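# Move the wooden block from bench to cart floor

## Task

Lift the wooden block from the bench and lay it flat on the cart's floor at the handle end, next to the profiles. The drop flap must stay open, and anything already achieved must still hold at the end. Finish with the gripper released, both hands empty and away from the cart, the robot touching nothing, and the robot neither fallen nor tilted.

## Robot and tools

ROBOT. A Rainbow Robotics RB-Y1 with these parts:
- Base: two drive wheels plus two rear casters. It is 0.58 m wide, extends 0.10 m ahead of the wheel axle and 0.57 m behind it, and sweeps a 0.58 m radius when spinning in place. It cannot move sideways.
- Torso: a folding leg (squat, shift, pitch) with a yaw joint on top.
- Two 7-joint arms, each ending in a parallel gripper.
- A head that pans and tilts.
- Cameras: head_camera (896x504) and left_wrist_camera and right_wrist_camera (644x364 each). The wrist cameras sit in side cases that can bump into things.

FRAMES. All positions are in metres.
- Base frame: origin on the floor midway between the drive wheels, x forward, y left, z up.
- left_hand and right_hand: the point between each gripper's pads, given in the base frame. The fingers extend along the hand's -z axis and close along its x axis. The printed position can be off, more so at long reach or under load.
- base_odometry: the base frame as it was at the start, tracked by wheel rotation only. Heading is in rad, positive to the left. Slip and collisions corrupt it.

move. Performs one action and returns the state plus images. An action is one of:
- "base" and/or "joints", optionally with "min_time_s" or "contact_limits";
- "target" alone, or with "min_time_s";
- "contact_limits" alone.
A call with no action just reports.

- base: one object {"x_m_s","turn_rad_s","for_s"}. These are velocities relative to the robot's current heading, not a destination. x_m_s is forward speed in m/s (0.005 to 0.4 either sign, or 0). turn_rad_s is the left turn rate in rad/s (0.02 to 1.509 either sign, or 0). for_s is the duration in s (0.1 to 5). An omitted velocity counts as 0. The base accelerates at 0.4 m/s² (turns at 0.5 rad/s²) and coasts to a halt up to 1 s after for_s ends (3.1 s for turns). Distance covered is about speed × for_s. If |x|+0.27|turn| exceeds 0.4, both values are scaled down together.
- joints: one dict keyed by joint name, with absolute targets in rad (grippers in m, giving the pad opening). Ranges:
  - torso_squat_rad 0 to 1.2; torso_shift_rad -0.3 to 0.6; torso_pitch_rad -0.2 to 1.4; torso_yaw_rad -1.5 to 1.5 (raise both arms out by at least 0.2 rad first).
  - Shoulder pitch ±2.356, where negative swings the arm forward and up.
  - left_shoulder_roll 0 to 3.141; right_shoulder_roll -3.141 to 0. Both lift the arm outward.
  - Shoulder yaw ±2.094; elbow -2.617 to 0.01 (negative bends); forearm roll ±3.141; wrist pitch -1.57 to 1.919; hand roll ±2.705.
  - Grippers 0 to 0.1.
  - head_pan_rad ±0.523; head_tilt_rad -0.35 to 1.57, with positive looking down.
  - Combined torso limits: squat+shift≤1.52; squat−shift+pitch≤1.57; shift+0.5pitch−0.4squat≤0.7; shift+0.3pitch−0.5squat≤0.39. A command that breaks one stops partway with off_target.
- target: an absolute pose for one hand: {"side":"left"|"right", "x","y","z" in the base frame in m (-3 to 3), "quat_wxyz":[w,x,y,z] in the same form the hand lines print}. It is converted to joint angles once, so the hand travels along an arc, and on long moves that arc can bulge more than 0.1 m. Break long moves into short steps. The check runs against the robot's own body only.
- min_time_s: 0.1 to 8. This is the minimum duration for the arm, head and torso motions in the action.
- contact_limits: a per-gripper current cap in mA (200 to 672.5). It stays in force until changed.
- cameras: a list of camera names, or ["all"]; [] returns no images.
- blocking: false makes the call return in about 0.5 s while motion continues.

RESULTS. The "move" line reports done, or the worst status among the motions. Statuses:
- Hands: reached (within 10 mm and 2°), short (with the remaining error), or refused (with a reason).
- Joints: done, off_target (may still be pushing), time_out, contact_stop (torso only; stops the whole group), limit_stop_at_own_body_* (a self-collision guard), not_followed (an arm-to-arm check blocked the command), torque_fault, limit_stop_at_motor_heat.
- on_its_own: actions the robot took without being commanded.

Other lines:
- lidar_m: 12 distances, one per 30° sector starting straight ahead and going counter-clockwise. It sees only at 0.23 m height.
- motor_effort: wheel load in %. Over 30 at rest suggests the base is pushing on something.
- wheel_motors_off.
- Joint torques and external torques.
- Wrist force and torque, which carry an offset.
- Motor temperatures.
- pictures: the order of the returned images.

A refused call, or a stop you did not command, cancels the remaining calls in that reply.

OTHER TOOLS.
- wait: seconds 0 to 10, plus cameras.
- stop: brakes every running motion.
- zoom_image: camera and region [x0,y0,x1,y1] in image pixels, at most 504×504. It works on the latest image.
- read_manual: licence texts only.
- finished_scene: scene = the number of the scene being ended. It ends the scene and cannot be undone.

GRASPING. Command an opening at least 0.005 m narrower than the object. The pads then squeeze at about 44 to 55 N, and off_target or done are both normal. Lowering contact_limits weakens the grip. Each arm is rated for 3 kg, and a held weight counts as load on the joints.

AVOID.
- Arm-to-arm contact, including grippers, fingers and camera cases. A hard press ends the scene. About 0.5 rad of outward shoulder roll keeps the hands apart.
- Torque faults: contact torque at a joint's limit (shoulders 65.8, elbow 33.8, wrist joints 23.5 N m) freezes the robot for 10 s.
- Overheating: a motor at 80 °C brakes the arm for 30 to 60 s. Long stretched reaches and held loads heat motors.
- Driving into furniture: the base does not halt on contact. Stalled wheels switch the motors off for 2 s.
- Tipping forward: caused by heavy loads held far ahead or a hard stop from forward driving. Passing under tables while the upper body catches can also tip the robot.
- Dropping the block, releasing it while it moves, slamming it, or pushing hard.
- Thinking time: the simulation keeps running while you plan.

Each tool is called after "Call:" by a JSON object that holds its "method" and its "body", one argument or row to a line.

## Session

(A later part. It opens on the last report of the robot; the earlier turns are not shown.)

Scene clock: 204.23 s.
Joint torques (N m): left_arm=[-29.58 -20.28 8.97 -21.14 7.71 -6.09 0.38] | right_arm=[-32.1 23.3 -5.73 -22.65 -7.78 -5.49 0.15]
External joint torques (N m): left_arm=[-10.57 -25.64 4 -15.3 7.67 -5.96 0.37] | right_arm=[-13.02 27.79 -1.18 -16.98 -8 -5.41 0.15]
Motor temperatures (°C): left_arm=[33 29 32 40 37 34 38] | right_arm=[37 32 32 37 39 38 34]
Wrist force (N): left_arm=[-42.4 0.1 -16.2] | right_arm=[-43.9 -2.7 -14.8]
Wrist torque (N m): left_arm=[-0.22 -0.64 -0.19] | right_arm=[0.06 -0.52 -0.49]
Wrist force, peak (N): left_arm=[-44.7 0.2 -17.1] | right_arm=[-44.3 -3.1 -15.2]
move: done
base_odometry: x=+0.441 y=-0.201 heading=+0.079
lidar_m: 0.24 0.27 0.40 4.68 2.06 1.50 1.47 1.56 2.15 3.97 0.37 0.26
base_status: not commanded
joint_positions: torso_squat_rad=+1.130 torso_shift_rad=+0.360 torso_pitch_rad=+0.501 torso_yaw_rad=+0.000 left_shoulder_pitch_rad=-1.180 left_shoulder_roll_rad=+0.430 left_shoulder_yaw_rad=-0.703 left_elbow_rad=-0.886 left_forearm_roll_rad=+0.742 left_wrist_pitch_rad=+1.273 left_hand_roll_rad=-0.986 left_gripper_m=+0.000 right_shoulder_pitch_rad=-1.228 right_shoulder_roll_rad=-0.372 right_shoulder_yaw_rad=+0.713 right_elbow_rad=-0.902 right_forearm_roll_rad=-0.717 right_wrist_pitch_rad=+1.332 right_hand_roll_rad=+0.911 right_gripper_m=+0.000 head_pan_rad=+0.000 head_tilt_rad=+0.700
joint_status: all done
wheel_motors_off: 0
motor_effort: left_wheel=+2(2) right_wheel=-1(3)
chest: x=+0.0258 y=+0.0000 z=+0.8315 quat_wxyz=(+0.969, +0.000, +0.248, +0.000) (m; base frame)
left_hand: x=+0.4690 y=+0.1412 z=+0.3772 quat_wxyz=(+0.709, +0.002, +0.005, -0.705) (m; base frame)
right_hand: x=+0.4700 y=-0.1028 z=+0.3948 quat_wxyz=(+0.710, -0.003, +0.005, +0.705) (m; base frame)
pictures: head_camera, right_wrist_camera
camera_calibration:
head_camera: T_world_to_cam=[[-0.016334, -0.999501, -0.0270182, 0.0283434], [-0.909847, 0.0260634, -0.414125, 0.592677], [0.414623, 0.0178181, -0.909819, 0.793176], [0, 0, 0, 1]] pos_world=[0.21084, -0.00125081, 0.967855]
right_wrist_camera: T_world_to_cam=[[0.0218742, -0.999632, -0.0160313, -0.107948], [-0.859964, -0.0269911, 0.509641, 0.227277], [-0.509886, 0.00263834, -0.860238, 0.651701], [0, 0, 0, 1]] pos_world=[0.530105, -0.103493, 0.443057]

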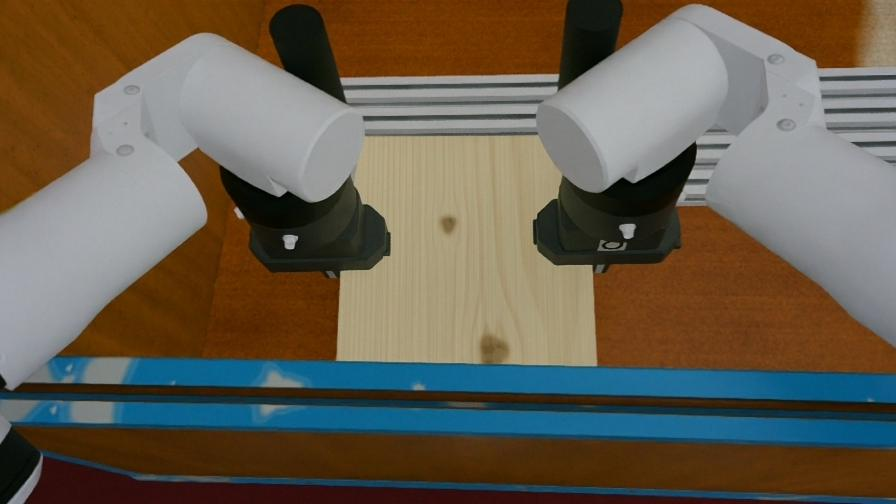

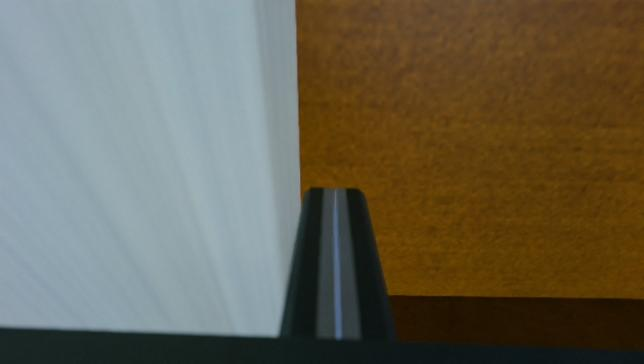

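Call:
{"method": "move", "body": {
  "base": {"x_m_s":-0.1,"for_s":0.2},
  "joints": {"torso_squat_rad":1.15,"torso_shift_rad":0.36},
  "cameras": []
}}

Call:
{"method": "move", "body": {
  "joints": {"torso_squat_rad":1.17,"torso_shift_rad":0.35},
  "min_time_s": 1.5
}}

Scene clock: 209.17 s.
Joint torques (N m): left_arm=[-29.75 -19.94 9.46 -21.37 7.73 -6.05 0.33] | right_arm=[-32.58 23.17 -6.4 -22.81 -7.65 -5.58 0.18]
External joint torques (N m): left_arm=[-10.75 -25.3 4.49 -15.53 7.69 -5.91 0.33] | right_arm=[-13.5 27.67 -1.86 -17.13 -7.87 -5.5 0.18]
Motor temperatures (°C): left_arm=[33 29 32 40 37 34 38] | right_arm=[37 32 32 37 39 38 34]
Wrist force (N): left_arm=[-43.1 -0.2 -15.7] | right_arm=[-44.3 -2.4 -15.2]
Wrist torque (N m): left_arm=[-0.22 -0.66 -0.18] | right_arm=[0.02 -0.55 -0.50]
Wrist force, peak (N): left_arm=[-44.6 -0.1 -16.4] | right_arm=[-44.3 -2.9 -15.9]
move: done
base_odometry: x=+0.425 y=-0.203 heading=+0.079
lidar_m: 0.27 0.28 0.41 4.76 2.03 1.49 1.45 1.54 2.14 4.03 0.39 0.29
base_status: done (sent for 0.2 of 0.2 s)
joint_positions: torso_squat_rad=+1.150 torso_shift_rad=+0.360 torso_pitch_rad=+0.501 torso_yaw_rad=+0.000 left_shoulder_pitch_rad=-1.180 left_shoulder_roll_rad=+0.429 left_shoulder_yaw_rad=-0.703 left_elbow_rad=-0.886 left_forearm_roll_rad=+0.742 left_wrist_pitch_rad=+1.273 left_hand_roll_rad=-0.986 left_gripper_m=+0.000 right_shoulder_pitch_rad=-1.228 right_shoulder_roll_rad=-0.372 right_shoulder_yaw_rad=+0.713 right_elbow_rad=-0.902 right_forearm_roll_rad=-0.717 right_wrist_pitch_rad=+1.332 right_hand_roll_rad=+0.911 right_gripper_m=+0.000 head_pan_rad=+0.000 head_tilt_rad=+0.700
joint_status: all done
wheel_motors_off: 0
motor_effort: left_wheel=+0(24) right_wheel=+1(27)
chest: x=+0.0213 y=+0.0000 z=+0.8196 quat_wxyz=(+0.969, +0.000, +0.248, +0.000) (m; base frame)
left_hand: x=+0.4645 y=+0.1412 z=+0.3653 quat_wxyz=(+0.709, +0.002, +0.005, -0.705) (m; base frame)
right_hand: x=+0.4654 y=-0.1028 z=+0.3828 quat_wxyz=(+0.710, -0.003, +0.005, +0.705) (m; base frame)
pictures: none
No camera images: "cameras" was empty.

Scene clock: 210.97 s.
Joint torques (N m): left_arm=[-26.72 -20.27 8.68 -21.31 7.84 -4.94 0.43] | right_arm=[-32.55 23.57 -6.29 -22.84 -8.2 -5.51 0.04]
External joint torques (N m): left_arm=[-7.7 -25.63 3.7 -15.47 7.8 -4.81 0.43] | right_arm=[-13.46 28.07 -1.74 -17.16 -8.42 -5.43 0.04]
Motor temperatures (°C): left_arm=[33 29 32 40 37 34 38] | right_arm=[37 32 32 37 39 38 34]
Wrist force (N): left_arm=[-42.9 6.3 -15.3] | right_arm=[-46.3 -4.5 -15.7]
Wrist torque (N m): left_arm=[-0.40 -0.77 -0.03] | right_arm=[0.12 -0.51 -0.61]
Wrist force, peak (N): left_arm=[-44.3 0.0 -17.2] | right_arm=[-46.7 -4.4 -15.7]
move: done
base_odometry: x=+0.425 y=-0.203 heading=+0.079
lidar_m: 0.26 0.28 0.41 4.76 2.01 1.49 1.46 1.55 2.15 4.02 0.41 0.30
base_status: not commanded
joint_positions: torso_squat_rad=+1.170 torso_shift_rad=+0.350 torso_pitch_rad=+0.500 torso_yaw_rad=+0.000 left_shoulder_pitch_rad=-1.181 left_shoulder_roll_rad=+0.430 left_shoulder_yaw_rad=-0.703 left_elbow_rad=-0.886 left_forearm_roll_rad=+0.741 left_wrist_pitch_rad=+1.273 left_hand_roll_rad=-0.986 left_gripper_m=+0.000 right_shoulder_pitch_rad=-1.228 right_shoulder_roll_rad=-0.372 right_shoulder_yaw_rad=+0.713 right_elbow_rad=-0.902 right_forearm_roll_rad=-0.717 right_wrist_pitch_rad=+1.332 right_hand_roll_rad=+0.911 right_gripper_m=+0.000 head_pan_rad=+0.000 head_tilt_rad=+0.700
joint_status: all done
wheel_motors_off: 0
motor_effort: left_wheel=-1(1) right_wheel=+0(2)
chest: x=+0.0142 y=+0.0000 z=+0.8086 quat_wxyz=(+0.969, +0.000, +0.248, +0.000) (m; base frame)
left_hand: x=+0.4579 y=+0.1410 z=+0.3546 quat_wxyz=(+0.709, +0.003, +0.004, -0.705) (m; base frame)
right_hand: x=+0.4584 y=-0.1029 z=+0.3718 quat_wxyz=(+0.710, -0.003, +0.005, +0.705) (m; base frame)
pictures: head_camera, left_wrist_camera, right_wrist_camera
camera_calibration:
head_camera: T_world_to_cam=[[-0.0163313, -0.999502, -0.0270181, 0.0275345], [-0.909809, 0.0260625, -0.414208, 0.572711], [0.414706, 0.0178167, -0.909781, 0.777098], [0, 0, 0, 1]] pos_world=[0.19924, -0.00125081, 0.944954]
left_wrist_camera: T_world_to_cam=[[0.0322946, -0.999306, -0.0185768, 0.132116], [-0.886863, -0.0372219, 0.46053, 0.277046], [-0.460902, 0.0016024, -0.88745, 0.597996], [0, 0, 0, 1]] pos_world=[0.517053, 0.141378, 0.405558]
right_wrist_camera: T_world_to_cam=[[0.0218025, -0.999638, -0.0157565, -0.108243], [-0.860009, -0.0267892, 0.509576, 0.229092], [-0.509813, 0.00244067, -0.860282, 0.625962], [0, 0, 0, 1]] pos_world=[0.518505, -0.103594, 0.420058]

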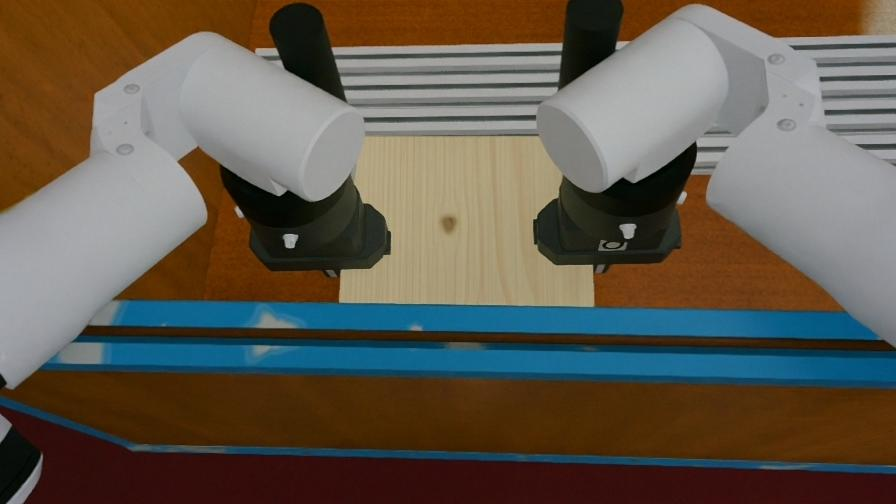

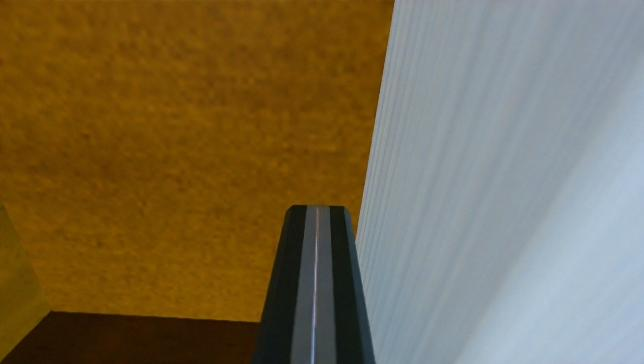

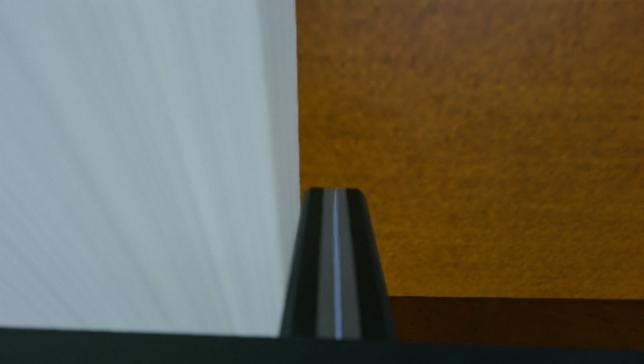

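Call:
{"method": "move", "body": {
  "base": {"x_m_s":0.1,"for_s":0.2},
  "joints": {"torso_squat_rad":1.19,"torso_shift_rad":0.33},
  "min_time_s": 1.5,
  "cameras": ["head_camera"]
}}

Scene clock: 214.63 s.
Joint torques (N m): left_arm=[-12.5 -26.16 6.47 -19.58 7.77 -5.9 0.24] | right_arm=[-31.72 23.85 -6.69 -22.79 -8.01 -5.4 0.2]
External joint torques (N m): left_arm=[6.61 -31.59 1.46 -13.75 7.73 -5.76 0.24] | right_arm=[-12.61 28.34 -2.14 -17.11 -8.23 -5.32 0.2]
Motor temperatures (°C): left_arm=[33 29 32 40 37 34 38] | right_arm=[37 32 32 37 39 38 34]
Wrist force (N): left_arm=[-44.2 -0.2 -16.2] | right_arm=[-45.0 -2.6 -16.1]
Wrist torque (N m): left_arm=[-0.17 -0.66 -0.20] | right_arm=[0.08 -0.56 -0.62]
Wrist force, peak (N): left_arm=[-45.1 -0.1 -17.0] | right_arm=[-46.8 -4.9 -15.8]
move: done
base_odometry: x=+0.441 y=-0.201 heading=+0.079
lidar_m: 0.24 0.26 0.38 4.69 2.04 1.51 1.47 1.54 2.16 3.97 0.36 0.28
base_status: done (sent for 0.2 of 0.2 s)
joint_positions: torso_squat_rad=+1.190 torso_shift_rad=+0.330 torso_pitch_rad=+0.499 torso_yaw_rad=+0.000 left_shoulder_pitch_rad=-1.184 left_shoulder_roll_rad=+0.431 left_shoulder_yaw_rad=-0.702 left_elbow_rad=-0.886 left_forearm_roll_rad=+0.742 left_wrist_pitch_rad=+1.273 left_hand_roll_rad=-0.986 left_gripper_m=+0.000 right_shoulder_pitch_rad=-1.228 right_shoulder_roll_rad=-0.372 right_shoulder_yaw_rad=+0.713 right_elbow_rad=-0.902 right_forearm_roll_rad=-0.717 right_wrist_pitch_rad=+1.332 right_hand_roll_rad=+0.911 right_gripper_m=+0.000 head_pan_rad=+0.000 head_tilt_rad=+0.700
joint_status: all done
wheel_motors_off: 0
motor_effort: left_wheel=-2(24) right_wheel=-2(22)
chest: x=+0.0044 y=-0.0002 z=+0.7983 quat_wxyz=(+0.969, +0.000, +0.247, +0.000) (m; base frame)
left_hand: x=+0.4507 y=+0.1411 z=+0.3466 quat_wxyz=(+0.709, +0.005, +0.002, -0.705) (m; base frame)
right_hand: x=+0.4492 y=-0.1029 z=+0.3621 quat_wxyz=(+0.710, -0.003, +0.004, +0.705) (m; base frame)
pictures: head_camera
camera_calibration:
head_camera: T_world_to_cam=[[-0.0164126, -0.999486, -0.0275245, 0.0272898], [-0.909309, 0.0263682, -0.415286, 0.560388], [0.415798, 0.0182124, -0.909275, 0.771469], [0, 0, 0, 1]] pos_world=[0.189238, -0.0015509, 0.934949]

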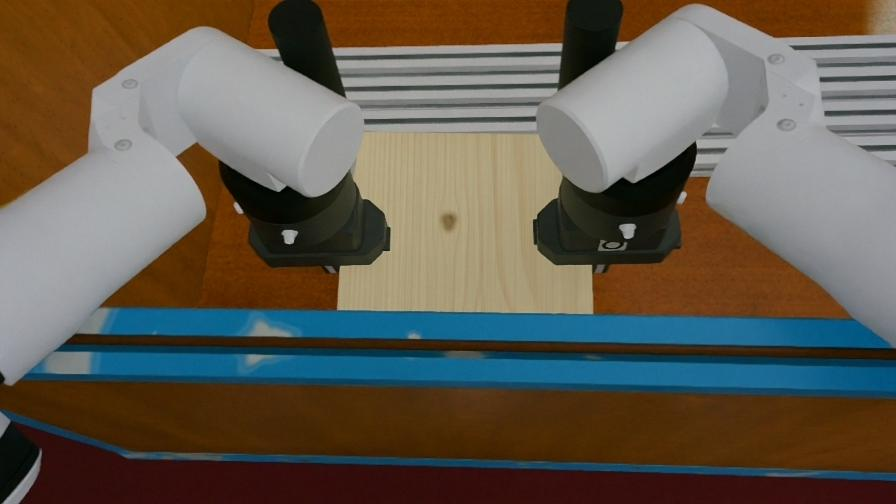

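Call:
{"method": "move", "body": {
  "joints": {"torso_squat_rad":1.12,"torso_shift_rad":0.35},
  "min_time_s": 1,
  "cameras": ["head_camera"]
}}

Scene clock: 229.57 s.
Joint torques (N m): left_arm=[-28.87 -20.97 8.03 -20.57 7.84 -5.86 0.4] | right_arm=[-32.34 23.73 -6.33 -22.78 -8.01 -5.45 0.18]
External joint torques (N m): left_arm=[-9.86 -26.34 3.05 -14.73 7.8 -5.73 0.4] | right_arm=[-13.26 28.23 -1.79 -17.1 -8.23 -5.38 0.18]
Motor temperatures (°C): left_arm=[33 29 32 40 37 34 38] | right_arm=[37 32 32 37 39 38 34]
Wrist force (N): left_arm=[-42.9 -0.7 -16.4] | right_arm=[-43.3 -2.3 -15.1]
Wrist torque (N m): left_arm=[-0.18 -0.63 -0.17] | right_arm=[0.06 -0.47 -0.55]
Wrist force, peak (N): left_arm=[-45.6 -0.6 -17.4] | right_arm=[-45.4 -2.4 -16.7]
move: done
base_odometry: x=+0.441 y=-0.201 heading=+0.079
lidar_m: 0.25 0.27 0.39 4.71 2.03 1.52 1.46 1.56 2.16 3.95 0.36 0.26
base_status: not commanded
joint_positions: torso_squat_rad=+1.120 torso_shift_rad=+0.350 torso_pitch_rad=+0.501 torso_yaw_rad=+0.000 left_shoulder_pitch_rad=-1.180 left_shoulder_roll_rad=+0.430 left_shoulder_yaw_rad=-0.703 left_elbow_rad=-0.886 left_forearm_roll_rad=+0.742 left_wrist_pitch_rad=+1.273 left_hand_roll_rad=-0.986 left_gripper_m=+0.000 right_shoulder_pitch_rad=-1.228 right_shoulder_roll_rad=-0.372 right_shoulder_yaw_rad=+0.713 right_elbow_rad=-0.902 right_forearm_roll_rad=-0.717 right_wrist_pitch_rad=+1.332 right_hand_roll_rad=+0.911 right_gripper_m=+0.000 head_pan_rad=+0.000 head_tilt_rad=+0.700
joint_status: all done
wheel_motors_off: 0
motor_effort: left_wheel=-1(2) right_wheel=-3(3)
chest: x=+0.0252 y=+0.0000 z=+0.8384 quat_wxyz=(+0.969, +0.000, +0.248, +0.000) (m; base frame)
left_hand: x=+0.4685 y=+0.1412 z=+0.3842 quat_wxyz=(+0.709, +0.003, +0.004, -0.705) (m; base frame)
right_hand: x=+0.4694 y=-0.1029 z=+0.4016 quat_wxyz=(+0.710, -0.003, +0.005, +0.705) (m; base frame)
pictures: head_camera
camera_calibration:
head_camera: T_world_to_cam=[[-0.0163, -0.9995, -0.0271056, 0.0284978], [-0.90994, 0.0260646, -0.413919, 0.594811], [0.414419, 0.0179176, -0.90991, 0.799836], [0, 0, 0, 1]] pos_world=[0.21024, -0.00135106, 0.974755]

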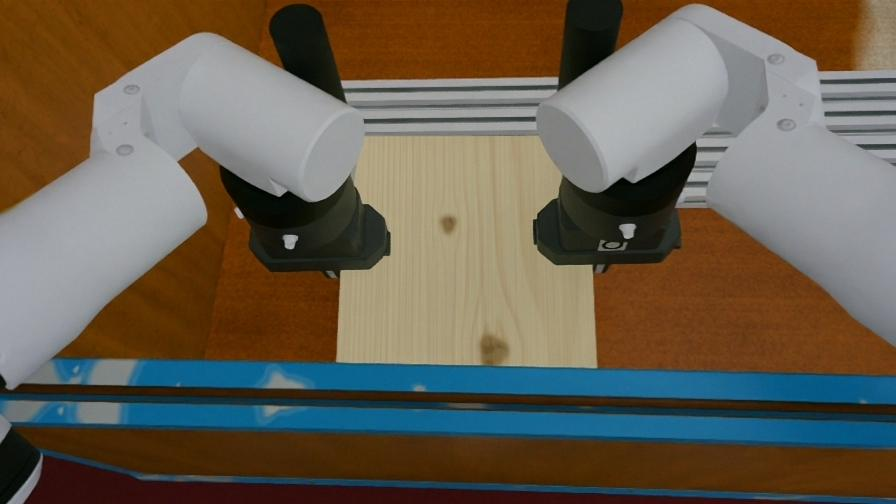

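Call:
{"method": "move", "body": {
  "target": {"side":"left","x":0.468,"y":0.1335,"z":0.369,"quat_wxyz":[0.7071,0,0,-0.7071]},
  "cameras": []
}}

Call:
{"method": "move", "body": {
  "target": {"side":"right","x":0.469,"y":-0.095,"z":0.372,"quat_wxyz":[0.7071,0,0,0.7071]},
  "cameras": []
}}

Call:
{"method": "move", "body": {
  "target": {"side":"left","x":0.468,"y":0.1335,"z":0.339,"quat_wxyz":[0.7071,0,0,-0.7071]}
}}

Scene clock: 231.97 s.
Joint torques (N m): left_arm=[-28.88 -22.78 7.55 -21.73 8.38 -5.17 -0.01] | right_arm=[-32.6 23.24 -6.87 -23.24 -8.38 -6.68 -0.14]
External joint torques (N m): left_arm=[-9.82 -27.89 3.2 -16.09 8.34 -5.03 -0.01] | right_arm=[-13.52 27.73 -2.33 -17.57 -8.59 -6.6 -0.14]
Motor temperatures (°C): left_arm=[33 29 32 40 37 34 38] | right_arm=[38 32 32 37 39 38 34]
Wrist force (N): left_arm=[-46.2 4.1 -17.6] | right_arm=[-46.1 1.6 -15.5]
Wrist torque (N m): left_arm=[-0.44 -0.84 -0.05] | right_arm=[-0.15 0.00 0.41]
Wrist force, peak (N): left_arm=[-52.4 -0.7 -17.2] | right_arm=[-53.8 -3.5 -15.6]
move: done
base_odometry: x=+0.441 y=-0.201 heading=+0.079
lidar_m: 0.26 0.27 0.38 4.70 2.03 1.51 1.45 1.55 2.16 3.96 0.37 0.26
base_status: not commanded
joint_positions: torso_squat_rad=+1.120 torso_shift_rad=+0.350 torso_pitch_rad=+0.501 torso_yaw_rad=+0.000 left_shoulder_pitch_rad=-1.194 left_shoulder_roll_rad=+0.386 left_shoulder_yaw_rad=-0.706 left_elbow_rad=-0.774 left_forearm_roll_rad=+0.737 left_wrist_pitch_rad=+1.207 left_hand_roll_rad=-1.023 left_gripper_m=+0.000 right_shoulder_pitch_rad=-1.228 right_shoulder_roll_rad=-0.372 right_shoulder_yaw_rad=+0.713 right_elbow_rad=-0.902 right_forearm_roll_rad=-0.717 right_wrist_pitch_rad=+1.333 right_hand_roll_rad=+0.911 right_gripper_m=+0.000 head_pan_rad=+0.000 head_tilt_rad=+0.700
joint_status: all done
wheel_motors_off: 0
motor_effort: left_wheel=+0(2) right_wheel=-3(3)
chest: x=+0.0252 y=+0.0000 z=+0.8384 quat_wxyz=(+0.969, +0.000, +0.248, +0.000) (m; base frame)
left_hand: x=+0.4675 y=+0.1403 z=+0.3677 quat_wxyz=(+0.709, +0.003, +0.004, -0.705) (m; base frame)
left_hand_status: reached (checked arc, planned for 0.4 s): 7 mm and 0.7 deg off.
right_hand: x=+0.4692 y=-0.1029 z=+0.4015 quat_wxyz=(+0.710, -0.003, +0.005, +0.705) (m; base frame)
pictures: none
No camera images: "cameras" was empty.

Scene clock: 233.07 s.
Joint torques (N m): left_arm=[-27.49 -21.6 8.3 -20.75 7.81 -5.49 -0.1] | right_arm=[-34.8 24.01 -6.36 -23.73 -7.99 -4.95 0.31]
External joint torques (N m): left_arm=[-8.43 -26.68 3.95 -15.11 7.77 -5.35 -0.1] | right_arm=[-15.61 28.04 -3.04 -18.48 -8.19 -4.87 0.31]
Motor temperatures (°C): left_arm=[33 29 32 40 37 34 38] | right_arm=[38 32 32 37 39 38 34]
Wrist force (N): left_arm=[-43.9 0.9 -12.3] | right_arm=[-44.6 -2.2 -19.3]
Wrist torque (N m): left_arm=[-0.32 -0.75 -0.15] | right_arm=[0.04 -0.23 -0.47]
Wrist force, peak (N): left_arm=[-67.4 4.3 -18.6] | right_arm=[-64.2 1.8 -14.1]
move: done
base_odometry: x=+0.441 y=-0.201 heading=+0.079
lidar_m: 0.24 0.27 0.39 4.71 2.05 1.51 1.46 1.55 2.16 3.96 0.36 0.27
base_status: not commanded
joint_positions: torso_squat_rad=+1.120 torso_shift_rad=+0.350 torso_pitch_rad=+0.501 torso_yaw_rad=+0.000 left_shoulder_pitch_rad=-1.195 left_shoulder_roll_rad=+0.386 left_shoulder_yaw_rad=-0.706 left_elbow_rad=-0.774 left_forearm_roll_rad=+0.737 left_wrist_pitch_rad=+1.207 left_hand_roll_rad=-1.023 left_gripper_m=+0.000 right_shoulder_pitch_rad=-1.261 right_shoulder_roll_rad=-0.287 right_shoulder_yaw_rad=+0.714 right_elbow_rad=-0.667 right_forearm_roll_rad=-0.712 right_wrist_pitch_rad=+1.195 right_hand_roll_rad=+0.992 right_gripper_m=+0.000 head_pan_rad=+0.000 head_tilt_rad=+0.700
joint_status: all done
wheel_motors_off: 0
motor_effort: left_wheel=+2(2) right_wheel=-4(4)
chest: x=+0.0252 y=+0.0001 z=+0.8384 quat_wxyz=(+0.969, +0.000, +0.248, +0.000) (m; base frame)
left_hand: x=+0.4675 y=+0.1400 z=+0.3679 quat_wxyz=(+0.709, +0.003, +0.004, -0.705) (m; base frame)
right_hand: x=+0.4683 y=-0.1023 z=+0.3700 quat_wxyz=(+0.710, -0.003, +0.005, +0.705) (m; base frame)
right_hand_status: reached (checked arc, planned for 0.6 s): 8 mm and 0.8 deg off.
pictures: none
No camera images: "cameras" was empty.

Scene clock: 234.23 s.
Joint torques (N m): left_arm=[-25.14 -23.8 6.85 -19.91 7.78 -4.55 -0.31] | right_arm=[-32.15 24.31 -7.07 -23.9 -8.46 -5.87 0.28]
External joint torques (N m): left_arm=[-5.72 -28.41 4.33 -15.01 7.74 -4.4 -0.31] | right_arm=[-12.94 28.36 -3.74 -18.65 -8.67 -5.79 0.28]
Motor temperatures (°C): left_arm=[33 29 32 40 37 34 38] | right_arm=[38 32 32 37 39 38 34]
Wrist force (N): left_arm=[-45.5 2.3 -5.5] | right_arm=[-46.3 -0.1 -14.4]
Wrist torque (N m): left_arm=[-0.28 -0.85 0.29] | right_arm=[0.00 0.15 -0.41]
Wrist force, peak (N): left_arm=[-72.3 -1.6 -9.7] | right_arm=[-74.1 -2.8 -24.0]
move: done
base_odometry: x=+0.441 y=-0.201 heading=+0.079
lidar_m: 0.25 0.28 0.40 4.70 2.03 1.52 1.46 1.54 2.16 3.97 0.36 0.27
base_status: not commanded
joint_positions: torso_squat_rad=+1.120 torso_shift_rad=+0.350 torso_pitch_rad=+0.500 torso_yaw_rad=+0.000 left_shoulder_pitch_rad=-1.268 left_shoulder_roll_rad=+0.269 left_shoulder_yaw_rad=-0.689 left_elbow_rad=-0.441 left_forearm_roll_rad=+0.754 left_wrist_pitch_rad=+1.033 left_hand_roll_rad=-1.152 left_gripper_m=+0.000 right_shoulder_pitch_rad=-1.262 right_shoulder_roll_rad=-0.287 right_shoulder_yaw_rad=+0.714 right_elbow_rad=-0.667 right_forearm_roll_rad=-0.712 right_wrist_pitch_rad=+1.195 right_hand_roll_rad=+0.992 right_gripper_m=+0.000 head_pan_rad=+0.000 head_tilt_rad=+0.700
joint_status: all done
wheel_motors_off: 0
motor_effort: left_wheel=+2(10) right_wheel=-2(5)
chest: x=+0.0250 y=+0.0000 z=+0.8385 quat_wxyz=(+0.969, +0.000, +0.247, +0.000) (m; base frame)
left_hand: x=+0.4674 y=+0.1403 z=+0.3390 quat_wxyz=(+0.709, +0.006, +0.001, -0.705) (m; base frame)
left_hand_status: reached (checked arc, planned for 0.7 s): 7 mm and 0.7 deg off.
right_hand: x=+0.4686 y=-0.1023 z=+0.3706 quat_wxyz=(+0.710, -0.003, +0.004, +0.705) (m; base frame)
pictures: head_camera, left_wrist_camera, right_wrist_camera
camera_calibration:
head_camera: T_world_to_cam=[[-0.0162815, -0.9995, -0.0271177, 0.0286088], [-0.909663, 0.0260647, -0.414529, 0.595195], [0.415029, 0.0179188, -0.909632, 0.799831], [0, 0, 0, 1]] pos_world=[0.20994, -0.00125106, 0.975053]
left_wrist_camera: T_world_to_cam=[[0.0328678, -0.999303, -0.0177205, 0.130304], [-0.890832, -0.0373295, 0.452797, 0.29718], [-0.453143, 0.000903498, -0.891437, 0.586356], [0, 0, 0, 1]] pos_world=[0.526158, 0.140777, 0.390446]
right_wrist_camera: T_world_to_cam=[[0.0220746, -0.999639, -0.0152934, -0.108119], [-0.860709, -0.0267845, 0.508392, 0.239177], [-0.508618, 0.00194066, -0.86099, 0.629868], [0, 0, 0, 1]] pos_world=[0.528611, -0.102896, 0.419061]

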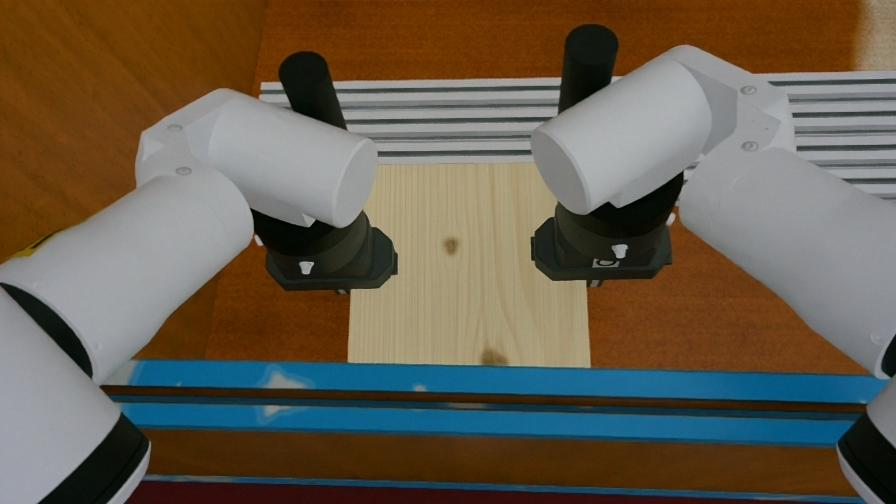

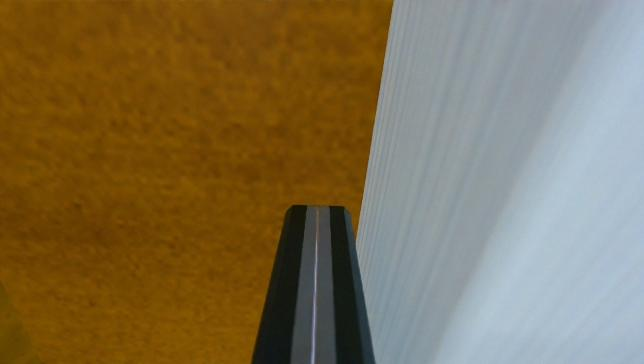

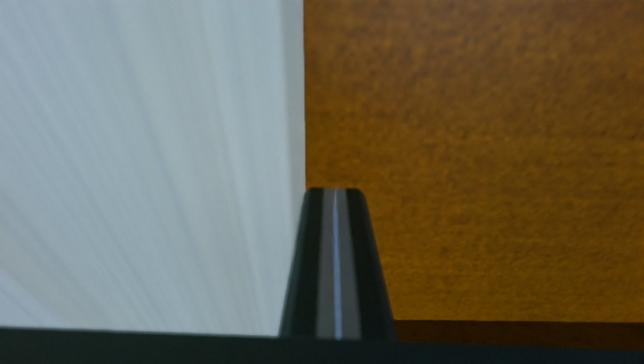

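Call:
{"method": "move", "body": {
  "target": {"side":"right","x":0.469,"y":-0.095,"z":0.357,"quat_wxyz":[0.7071,0,0,0.7071]}
}}

Scene clock: 236.20 s.
Joint torques (N m): left_arm=[-26.75 -24.21 7.02 -21.13 8 -4.45 -0.27] | right_arm=[-25.72 27.86 -6 -20.8 -8.4 -6.3 -0.1]
External joint torques (N m): left_arm=[-7.33 -28.81 4.5 -16.24 7.96 -4.29 -0.27] | right_arm=[-6.36 31.71 -3.54 -15.93 -8.61 -6.21 -0.1]
Motor temperatures (°C): left_arm=[33 29 32 40 37 34 38] | right_arm=[38 32 32 37 39 38 34]
Wrist force (N): left_arm=[-47.0 0.7 -8.9] | right_arm=[-50.3 4.4 10.6]
Wrist torque (N m): left_arm=[-0.29 -0.86 0.27] | right_arm=[0.02 -0.71 0.04]
Wrist force, peak (N): left_arm=[-57.2 0.9 -4.3] | right_arm=[-66.8 8.9 20.8]
move: done
base_odometry: x=+0.441 y=-0.201 heading=+0.079
lidar_m: 0.25 0.28 0.37 4.69 2.05 1.50 1.46 1.56 2.15 3.97 0.37 0.26
base_status: not commanded
joint_positions: torso_squat_rad=+1.120 torso_shift_rad=+0.350 torso_pitch_rad=+0.499 torso_yaw_rad=+0.000 left_shoulder_pitch_rad=-1.268 left_shoulder_roll_rad=+0.269 left_shoulder_yaw_rad=-0.689 left_elbow_rad=-0.440 left_forearm_roll_rad=+0.754 left_wrist_pitch_rad=+1.033 left_hand_roll_rad=-1.152 left_gripper_m=+0.000 right_shoulder_pitch_rad=-1.299 right_shoulder_roll_rad=-0.230 right_shoulder_yaw_rad=+0.706 right_elbow_rad=-0.499 right_forearm_roll_rad=-0.720 right_wrist_pitch_rad=+1.104 right_hand_roll_rad=+1.054 right_gripper_m=+0.000 head_pan_rad=+0.000 head_tilt_rad=+0.700
joint_status: all done
wheel_motors_off: 0
motor_effort: left_wheel=+1(3) right_wheel=+0(11)
chest: x=+0.0247 y=+0.0001 z=+0.8386 quat_wxyz=(+0.969, +0.000, +0.247, +0.000) (m; base frame)
left_hand: x=+0.4672 y=+0.1404 z=+0.3390 quat_wxyz=(+0.709, +0.006, +0.001, -0.705) (m; base frame)
right_hand: x=+0.4692 y=-0.1026 z=+0.3568 quat_wxyz=(+0.709, -0.005, +0.002, +0.705) (m; base frame)
right_hand_status: reached (checked arc, planned for 0.5 s): 8 mm and 0.8 deg off.
pictures: head_camera, left_wrist_camera, right_wrist_camera
camera_calibration:
head_camera: T_world_to_cam=[[-0.0163449, -0.999503, -0.0269429, 0.028451], [-0.909399, 0.0260611, -0.415107, 0.595421], [0.415603, 0.017717, -0.909373, 0.799804], [0, 0, 0, 1]] pos_world=[0.209539, -0.00125057, 0.975251]
left_wrist_camera: T_world_to_cam=[[0.0329987, -0.999295, -0.0179015, 0.130413], [-0.890827, -0.0375282, 0.452791, 0.296988], [-0.453143, 0.0010056, -0.891437, 0.58634], [0, 0, 0, 1]] pos_world=[0.525958, 0.140877, 0.390547]
right_wrist_camera: T_world_to_cam=[[0.0224457, -0.999622, -0.0158836, -0.108586], [-0.863922, -0.0273892, 0.50288, 0.250235], [-0.503125, 0.00243474, -0.86421, 0.616781], [0, 0, 0, 1]] pos_world=[0.528939, -0.103193, 0.405465]

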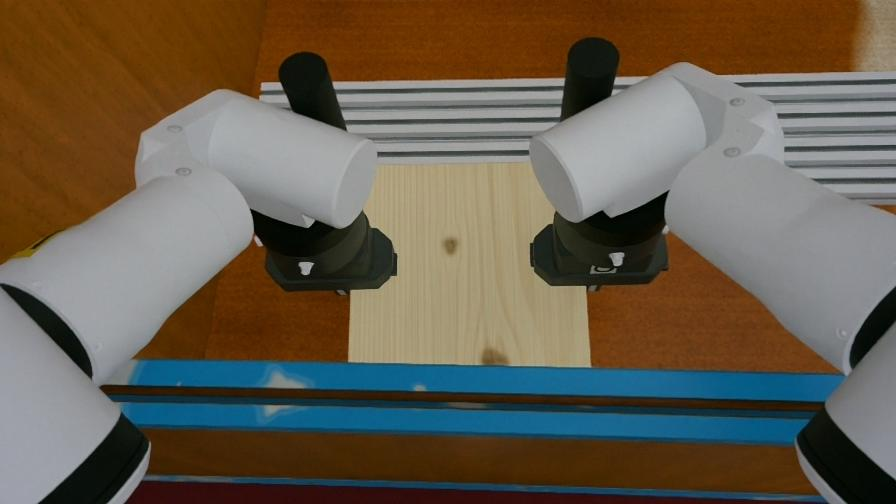

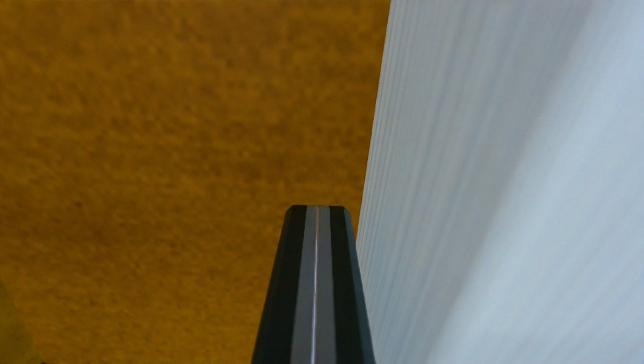

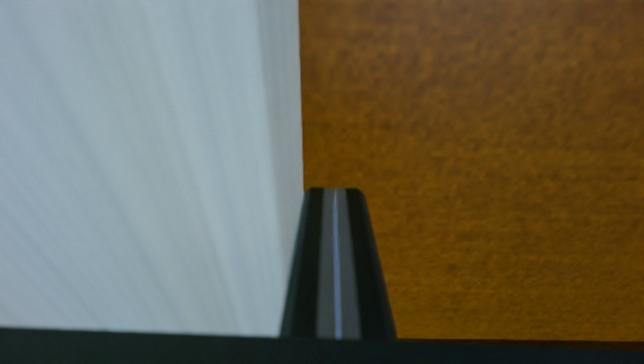

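Call:
{"method": "zoom_image", "body": {
  "camera": "head_camera",
  "region": [240, 60, 700, 300]
}}

Scaled by 1.096 from the camera's 896x504 image, which has a finer 1280x720 frame.

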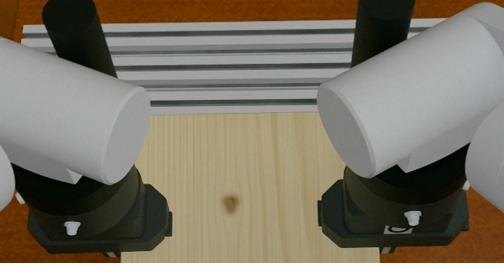

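Call:
{"method": "move", "body": {
  "joints": {"torso_squat_rad":1.1},
  "cameras": []
}}

Call:
{"method": "move", "body": {
  "base": {"x_m_s":-0.1,"for_s":0.23},
  "cameras": []
}}

Call:
{"method": "move", "body": {
  "joints": {"torso_squat_rad":1.13,"torso_shift_rad":0.35},
  "min_time_s": 1.5,
  "cameras": ["head_camera"]
}}

Scene clock: 241.27 s.
Joint torques (N m): left_arm=[-28.58 -23.34 7.02 -21.21 7.93 -4.29 -0.24] | right_arm=[-32.06 26.37 -6.23 -22.88 -8.07 -5.07 -0.07]
External joint torques (N m): left_arm=[-9.19 -27.93 4.51 -16.32 7.9 -4.14 -0.24] | right_arm=[-12.75 30.2 -3.78 -18.01 -8.27 -4.98 -0.07]
Motor temperatures (°C): left_arm=[33 29 32 40 37 34 38] | right_arm=[37 33 32 37 39 38 34]
Wrist force (N): left_arm=[-44.4 2.5 -16.5] | right_arm=[-44.4 0.6 -15.7]
Wrist torque (N m): left_arm=[-0.38 -0.72 0.36] | right_arm=[-0.13 -0.43 -0.34]
Wrist force, peak (N): left_arm=[-47.6 1.7 -9.5] | right_arm=[-51.0 3.7 10.1]
move: done
base_odometry: x=+0.441 y=-0.201 heading=+0.079
lidar_m: 0.25 0.27 0.38 4.70 2.05 1.52 1.46 1.54 2.17 3.97 0.36 0.26
base_status: not commanded
joint_positions: torso_squat_rad=+1.100 torso_shift_rad=+0.350 torso_pitch_rad=+0.501 torso_yaw_rad=+0.000 left_shoulder_pitch_rad=-1.267 left_shoulder_roll_rad=+0.269 left_shoulder_yaw_rad=-0.689 left_elbow_rad=-0.440 left_forearm_roll_rad=+0.754 left_wrist_pitch_rad=+1.033 left_hand_roll_rad=-1.152 left_gripper_m=+0.000 right_shoulder_pitch_rad=-1.298 right_shoulder_roll_rad=-0.229 right_shoulder_yaw_rad=+0.706 right_elbow_rad=-0.499 right_forearm_roll_rad=-0.720 right_wrist_pitch_rad=+1.103 right_hand_roll_rad=+1.054 right_gripper_m=+0.000 head_pan_rad=+0.000 head_tilt_rad=+0.700
joint_status: all done
wheel_motors_off: 0
motor_effort: left_wheel=+1(3) right_wheel=+0(3)
chest: x=+0.0295 y=+0.0001 z=+0.8502 quat_wxyz=(+0.969, +0.000, +0.248, +0.000) (m; base frame)
left_hand: x=+0.4711 y=+0.1405 z=+0.3499 quat_wxyz=(+0.709, +0.005, +0.001, -0.705) (m; base frame)
right_hand: x=+0.4724 y=-0.1027 z=+0.3671 quat_wxyz=(+0.710, -0.004, +0.003, +0.705) (m; base frame)
pictures: none
No camera images: "cameras" was empty.

Scene clock: 242.23 s.
Joint torques (N m): left_arm=[-29.11 -23.09 7.34 -21.49 7.97 -4.31 -0.28] | right_arm=[-33.3 25.54 -6.18 -23.19 -7.91 -4.97 0.02]
External joint torques (N m): left_arm=[-9.73 -27.68 4.83 -16.6 7.93 -4.16 -0.28] | right_arm=[-14 29.37 -3.73 -18.32 -8.11 -4.89 0.02]
Motor temperatures (°C): left_arm=[33 29 32 40 37 34 38] | right_arm=[37 33 32 37 39 38 34]
Wrist force (N): left_arm=[-44.6 2.1 -15.9] | right_arm=[-44.3 0.1 -16.0]
Wrist torque (N m): left_arm=[-0.34 -0.78 0.36] | right_arm=[-0.08 -0.43 -0.41]
Wrist force, peak (N): left_arm=[-45.0 3.7 -15.7] | right_arm=[-45.2 -0.2 -15.6]
move: done
base_odometry: x=+0.419 y=-0.203 heading=+0.079
lidar_m: 0.27 0.30 0.42 4.79 2.02 1.50 1.44 1.55 2.13 4.04 0.39 0.29
base_status: done (sent for 0.23 of 0.23 s)
joint_positions: torso_squat_rad=+1.100 torso_shift_rad=+0.350 torso_pitch_rad=+0.501 torso_yaw_rad=+0.000 left_shoulder_pitch_rad=-1.267 left_shoulder_roll_rad=+0.269 left_shoulder_yaw_rad=-0.689 left_elbow_rad=-0.440 left_forearm_roll_rad=+0.754 left_wrist_pitch_rad=+1.033 left_hand_roll_rad=-1.152 left_gripper_m=+0.000 right_shoulder_pitch_rad=-1.297 right_shoulder_roll_rad=-0.229 right_shoulder_yaw_rad=+0.706 right_elbow_rad=-0.499 right_forearm_roll_rad=-0.720 right_wrist_pitch_rad=+1.103 right_hand_roll_rad=+1.054 right_gripper_m=+0.000 head_pan_rad=+0.000 head_tilt_rad=+0.700
joint_status: not commanded
wheel_motors_off: 0
motor_effort: left_wheel=+0(21) right_wheel=-1(26)
chest: x=+0.0295 y=+0.0001 z=+0.8502 quat_wxyz=(+0.969, +0.000, +0.248, +0.000) (m; base frame)
left_hand: x=+0.4710 y=+0.1405 z=+0.3499 quat_wxyz=(+0.709, +0.005, +0.001, -0.705) (m; base frame)
right_hand: x=+0.4723 y=-0.1027 z=+0.3669 quat_wxyz=(+0.710, -0.004, +0.003, +0.705) (m; base frame)
pictures: none
No camera images: "cameras" was empty.

Scene clock: 244.03 s.
Joint torques (N m): left_arm=[-21.65 -16.04 6.91 -16.04 6.2 -3.45 0.12] | right_arm=[-29.87 19.05 -5.93 -19.05 -6.47 -3.15 -0.05]
External joint torques (N m): left_arm=[-2.22 -20.61 4.38 -11.13 6.15 -3.29 0.12] | right_arm=[-10.54 22.84 -3.48 -14.16 -6.67 -3.06 -0.05]
Motor temperatures (°C): left_arm=[33 29 32 40 37 34 38] | right_arm=[37 33 32 37 39 38 34]
Wrist force (N): left_arm=[-32.4 0.6 2.9] | right_arm=[-35.5 -6.0 -13.2]
Wrist torque (N m): left_arm=[-0.39 -0.19 -0.32] | right_arm=[0.10 -0.12 -0.45]
Wrist force, peak (N): left_arm=[-45.0 2.7 -16.7] | right_arm=[-44.6 0.2 -15.8]
move: done
base_odometry: x=+0.419 y=-0.203 heading=+0.079
lidar_m: 0.26 0.29 0.42 4.78 2.00 1.51 1.43 1.54 2.14 4.03 0.39 0.29
base_status: not commanded
joint_positions: torso_squat_rad=+1.130 torso_shift_rad=+0.350 torso_pitch_rad=+0.500 torso_yaw_rad=+0.000 left_shoulder_pitch_rad=-1.269 left_shoulder_roll_rad=+0.267 left_shoulder_yaw_rad=-0.689 left_elbow_rad=-0.442 left_forearm_roll_rad=+0.754 left_wrist_pitch_rad=+1.033 left_hand_roll_rad=-1.152 left_gripper_m=+0.000 right_shoulder_pitch_rad=-1.298 right_shoulder_roll_rad=-0.227 right_shoulder_yaw_rad=+0.706 right_elbow_rad=-0.500 right_forearm_roll_rad=-0.721 right_wrist_pitch_rad=+1.103 right_hand_roll_rad=+1.054 right_gripper_m=+0.000 head_pan_rad=+0.000 head_tilt_rad=+0.700
joint_status: all done
wheel_motors_off: 0
motor_effort: left_wheel=-3(4) right_wheel=-1(3)
chest: x=+0.0227 y=+0.0000 z=+0.8326 quat_wxyz=(+0.969, +0.000, +0.247, +0.000) (m; base frame)
left_hand: x=+0.4654 y=+0.1383 z=+0.3335 quat_wxyz=(+0.708, +0.005, +0.000, -0.706) (m; base frame)
right_hand: x=+0.4661 y=-0.1010 z=+0.3502 quat_wxyz=(+0.709, -0.004, +0.002, +0.705) (m; base frame)
pictures: head_camera
camera_calibration:
head_camera: T_world_to_cam=[[-0.0163124, -0.999502, -0.0270289, 0.028332], [-0.909569, 0.0260601, -0.414735, 0.590836], [0.415233, 0.0178193, -0.909541, 0.795287], [0, 0, 0, 1]] pos_world=[0.207639, -0.00125083, 0.969152]

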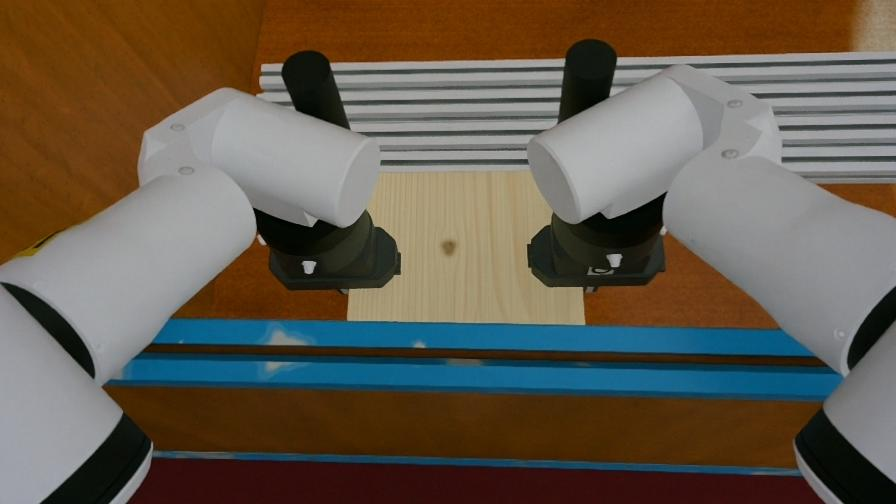

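Call:
{"method": "move", "body": {
  "joints": {"torso_squat_rad":1.15,"torso_shift_rad":0.36},
  "min_time_s": 1.5
}}

Scene clock: 247.80 s.
Joint torques (N m): left_arm=[-15.67 -17.6 6.31 -13.77 6.1 -4.12 0.14] | right_arm=[-21.7 24.46 -5.99 -18.42 -7.22 -4.55 0.09]
External joint torques (N m): left_arm=[3.83 -22.19 3.77 -8.84 6.06 -3.95 0.14] | right_arm=[-2.3 28.3 -3.52 -13.52 -7.42 -4.46 0.09]
Motor temperatures (°C): left_arm=[33 29 32 40 37 34 38] | right_arm=[37 33 32 37 39 38 34]
Wrist force (N): left_arm=[-33.5 -1.3 23.6] | right_arm=[-43.8 -1.0 15.2]
Wrist torque (N m): left_arm=[-0.63 -0.33 -0.36] | right_arm=[-0.27 -0.66 -0.52]
Wrist force, peak (N): left_arm=[-34.5 -1.9 23.7] | right_arm=[-44.5 -0.4 15.6]
move: done
base_odometry: x=+0.419 y=-0.203 heading=+0.079
lidar_m: 0.27 0.29 0.41 4.78 2.01 1.49 1.45 1.53 2.13 4.04 0.40 0.31
base_status: not commanded
joint_positions: torso_squat_rad=+1.150 torso_shift_rad=+0.359 torso_pitch_rad=+0.498 torso_yaw_rad=+0.000 left_shoulder_pitch_rad=-1.270 left_shoulder_roll_rad=+0.267 left_shoulder_yaw_rad=-0.689 left_elbow_rad=-0.442 left_forearm_roll_rad=+0.754 left_wrist_pitch_rad=+1.033 left_hand_roll_rad=-1.152 left_gripper_m=+0.000 right_shoulder_pitch_rad=-1.300 right_shoulder_roll_rad=-0.229 right_shoulder_yaw_rad=+0.706 right_elbow_rad=-0.500 right_forearm_roll_rad=-0.721 right_wrist_pitch_rad=+1.103 right_hand_roll_rad=+1.054 right_gripper_m=+0.000 head_pan_rad=+0.000 head_tilt_rad=+0.700
joint_status: all done
wheel_motors_off: 0
motor_effort: left_wheel=-4(5) right_wheel=+4(4)
chest: x=+0.0203 y=+0.0000 z=+0.8200 quat_wxyz=(+0.969, +0.000, +0.246, +0.000) (m; base frame)
left_hand: x=+0.4649 y=+0.1379 z=+0.3224 quat_wxyz=(+0.708, +0.006, -0.002, -0.706) (m; base frame)
right_hand: x=+0.4658 y=-0.1015 z=+0.3393 quat_wxyz=(+0.709, -0.006, +0.000, +0.705) (m; base frame)
pictures: head_camera, left_wrist_camera, right_wrist_camera
camera_calibration:
head_camera: T_world_to_cam=[[-0.0163941, -0.999501, -0.0270115, 0.0279559], [-0.908748, 0.0261621, -0.416525, 0.584818], [0.417024, 0.0177181, -0.908723, 0.784065], [0, 0, 0, 1]] pos_world=[0.204937, -0.00125027, 0.956845]
left_wrist_camera: T_world_to_cam=[[0.0303493, -0.999434, -0.0145393, 0.127853], [-0.893024, -0.0336462, 0.448749, 0.304227], [-0.448985, -0.000635281, -0.893539, 0.569422], [0, 0, 0, 1]] pos_world=[0.523463, 0.138378, 0.374138]
right_wrist_camera: T_world_to_cam=[[0.0234761, -0.999571, -0.0175301, -0.107672], [-0.865271, -0.0290988, 0.500458, 0.257428], [-0.500754, 0.00341947, -0.865583, 0.599459], [0, 0, 0, 1]] pos_world=[0.525454, -0.102184, 0.388162]

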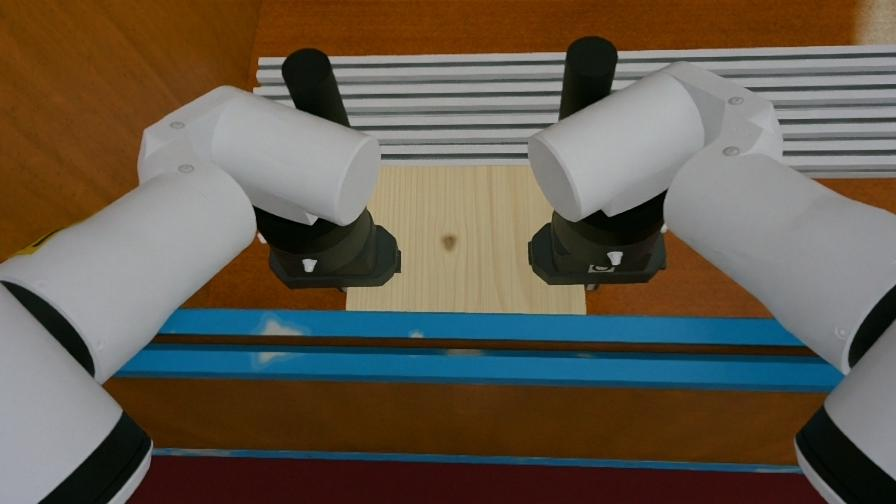

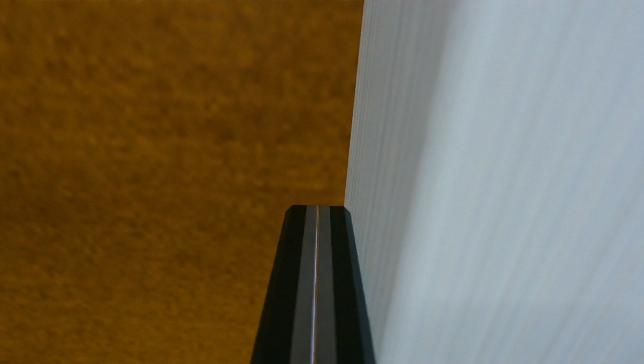

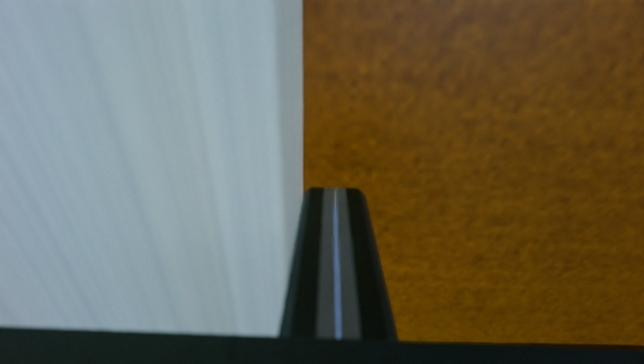

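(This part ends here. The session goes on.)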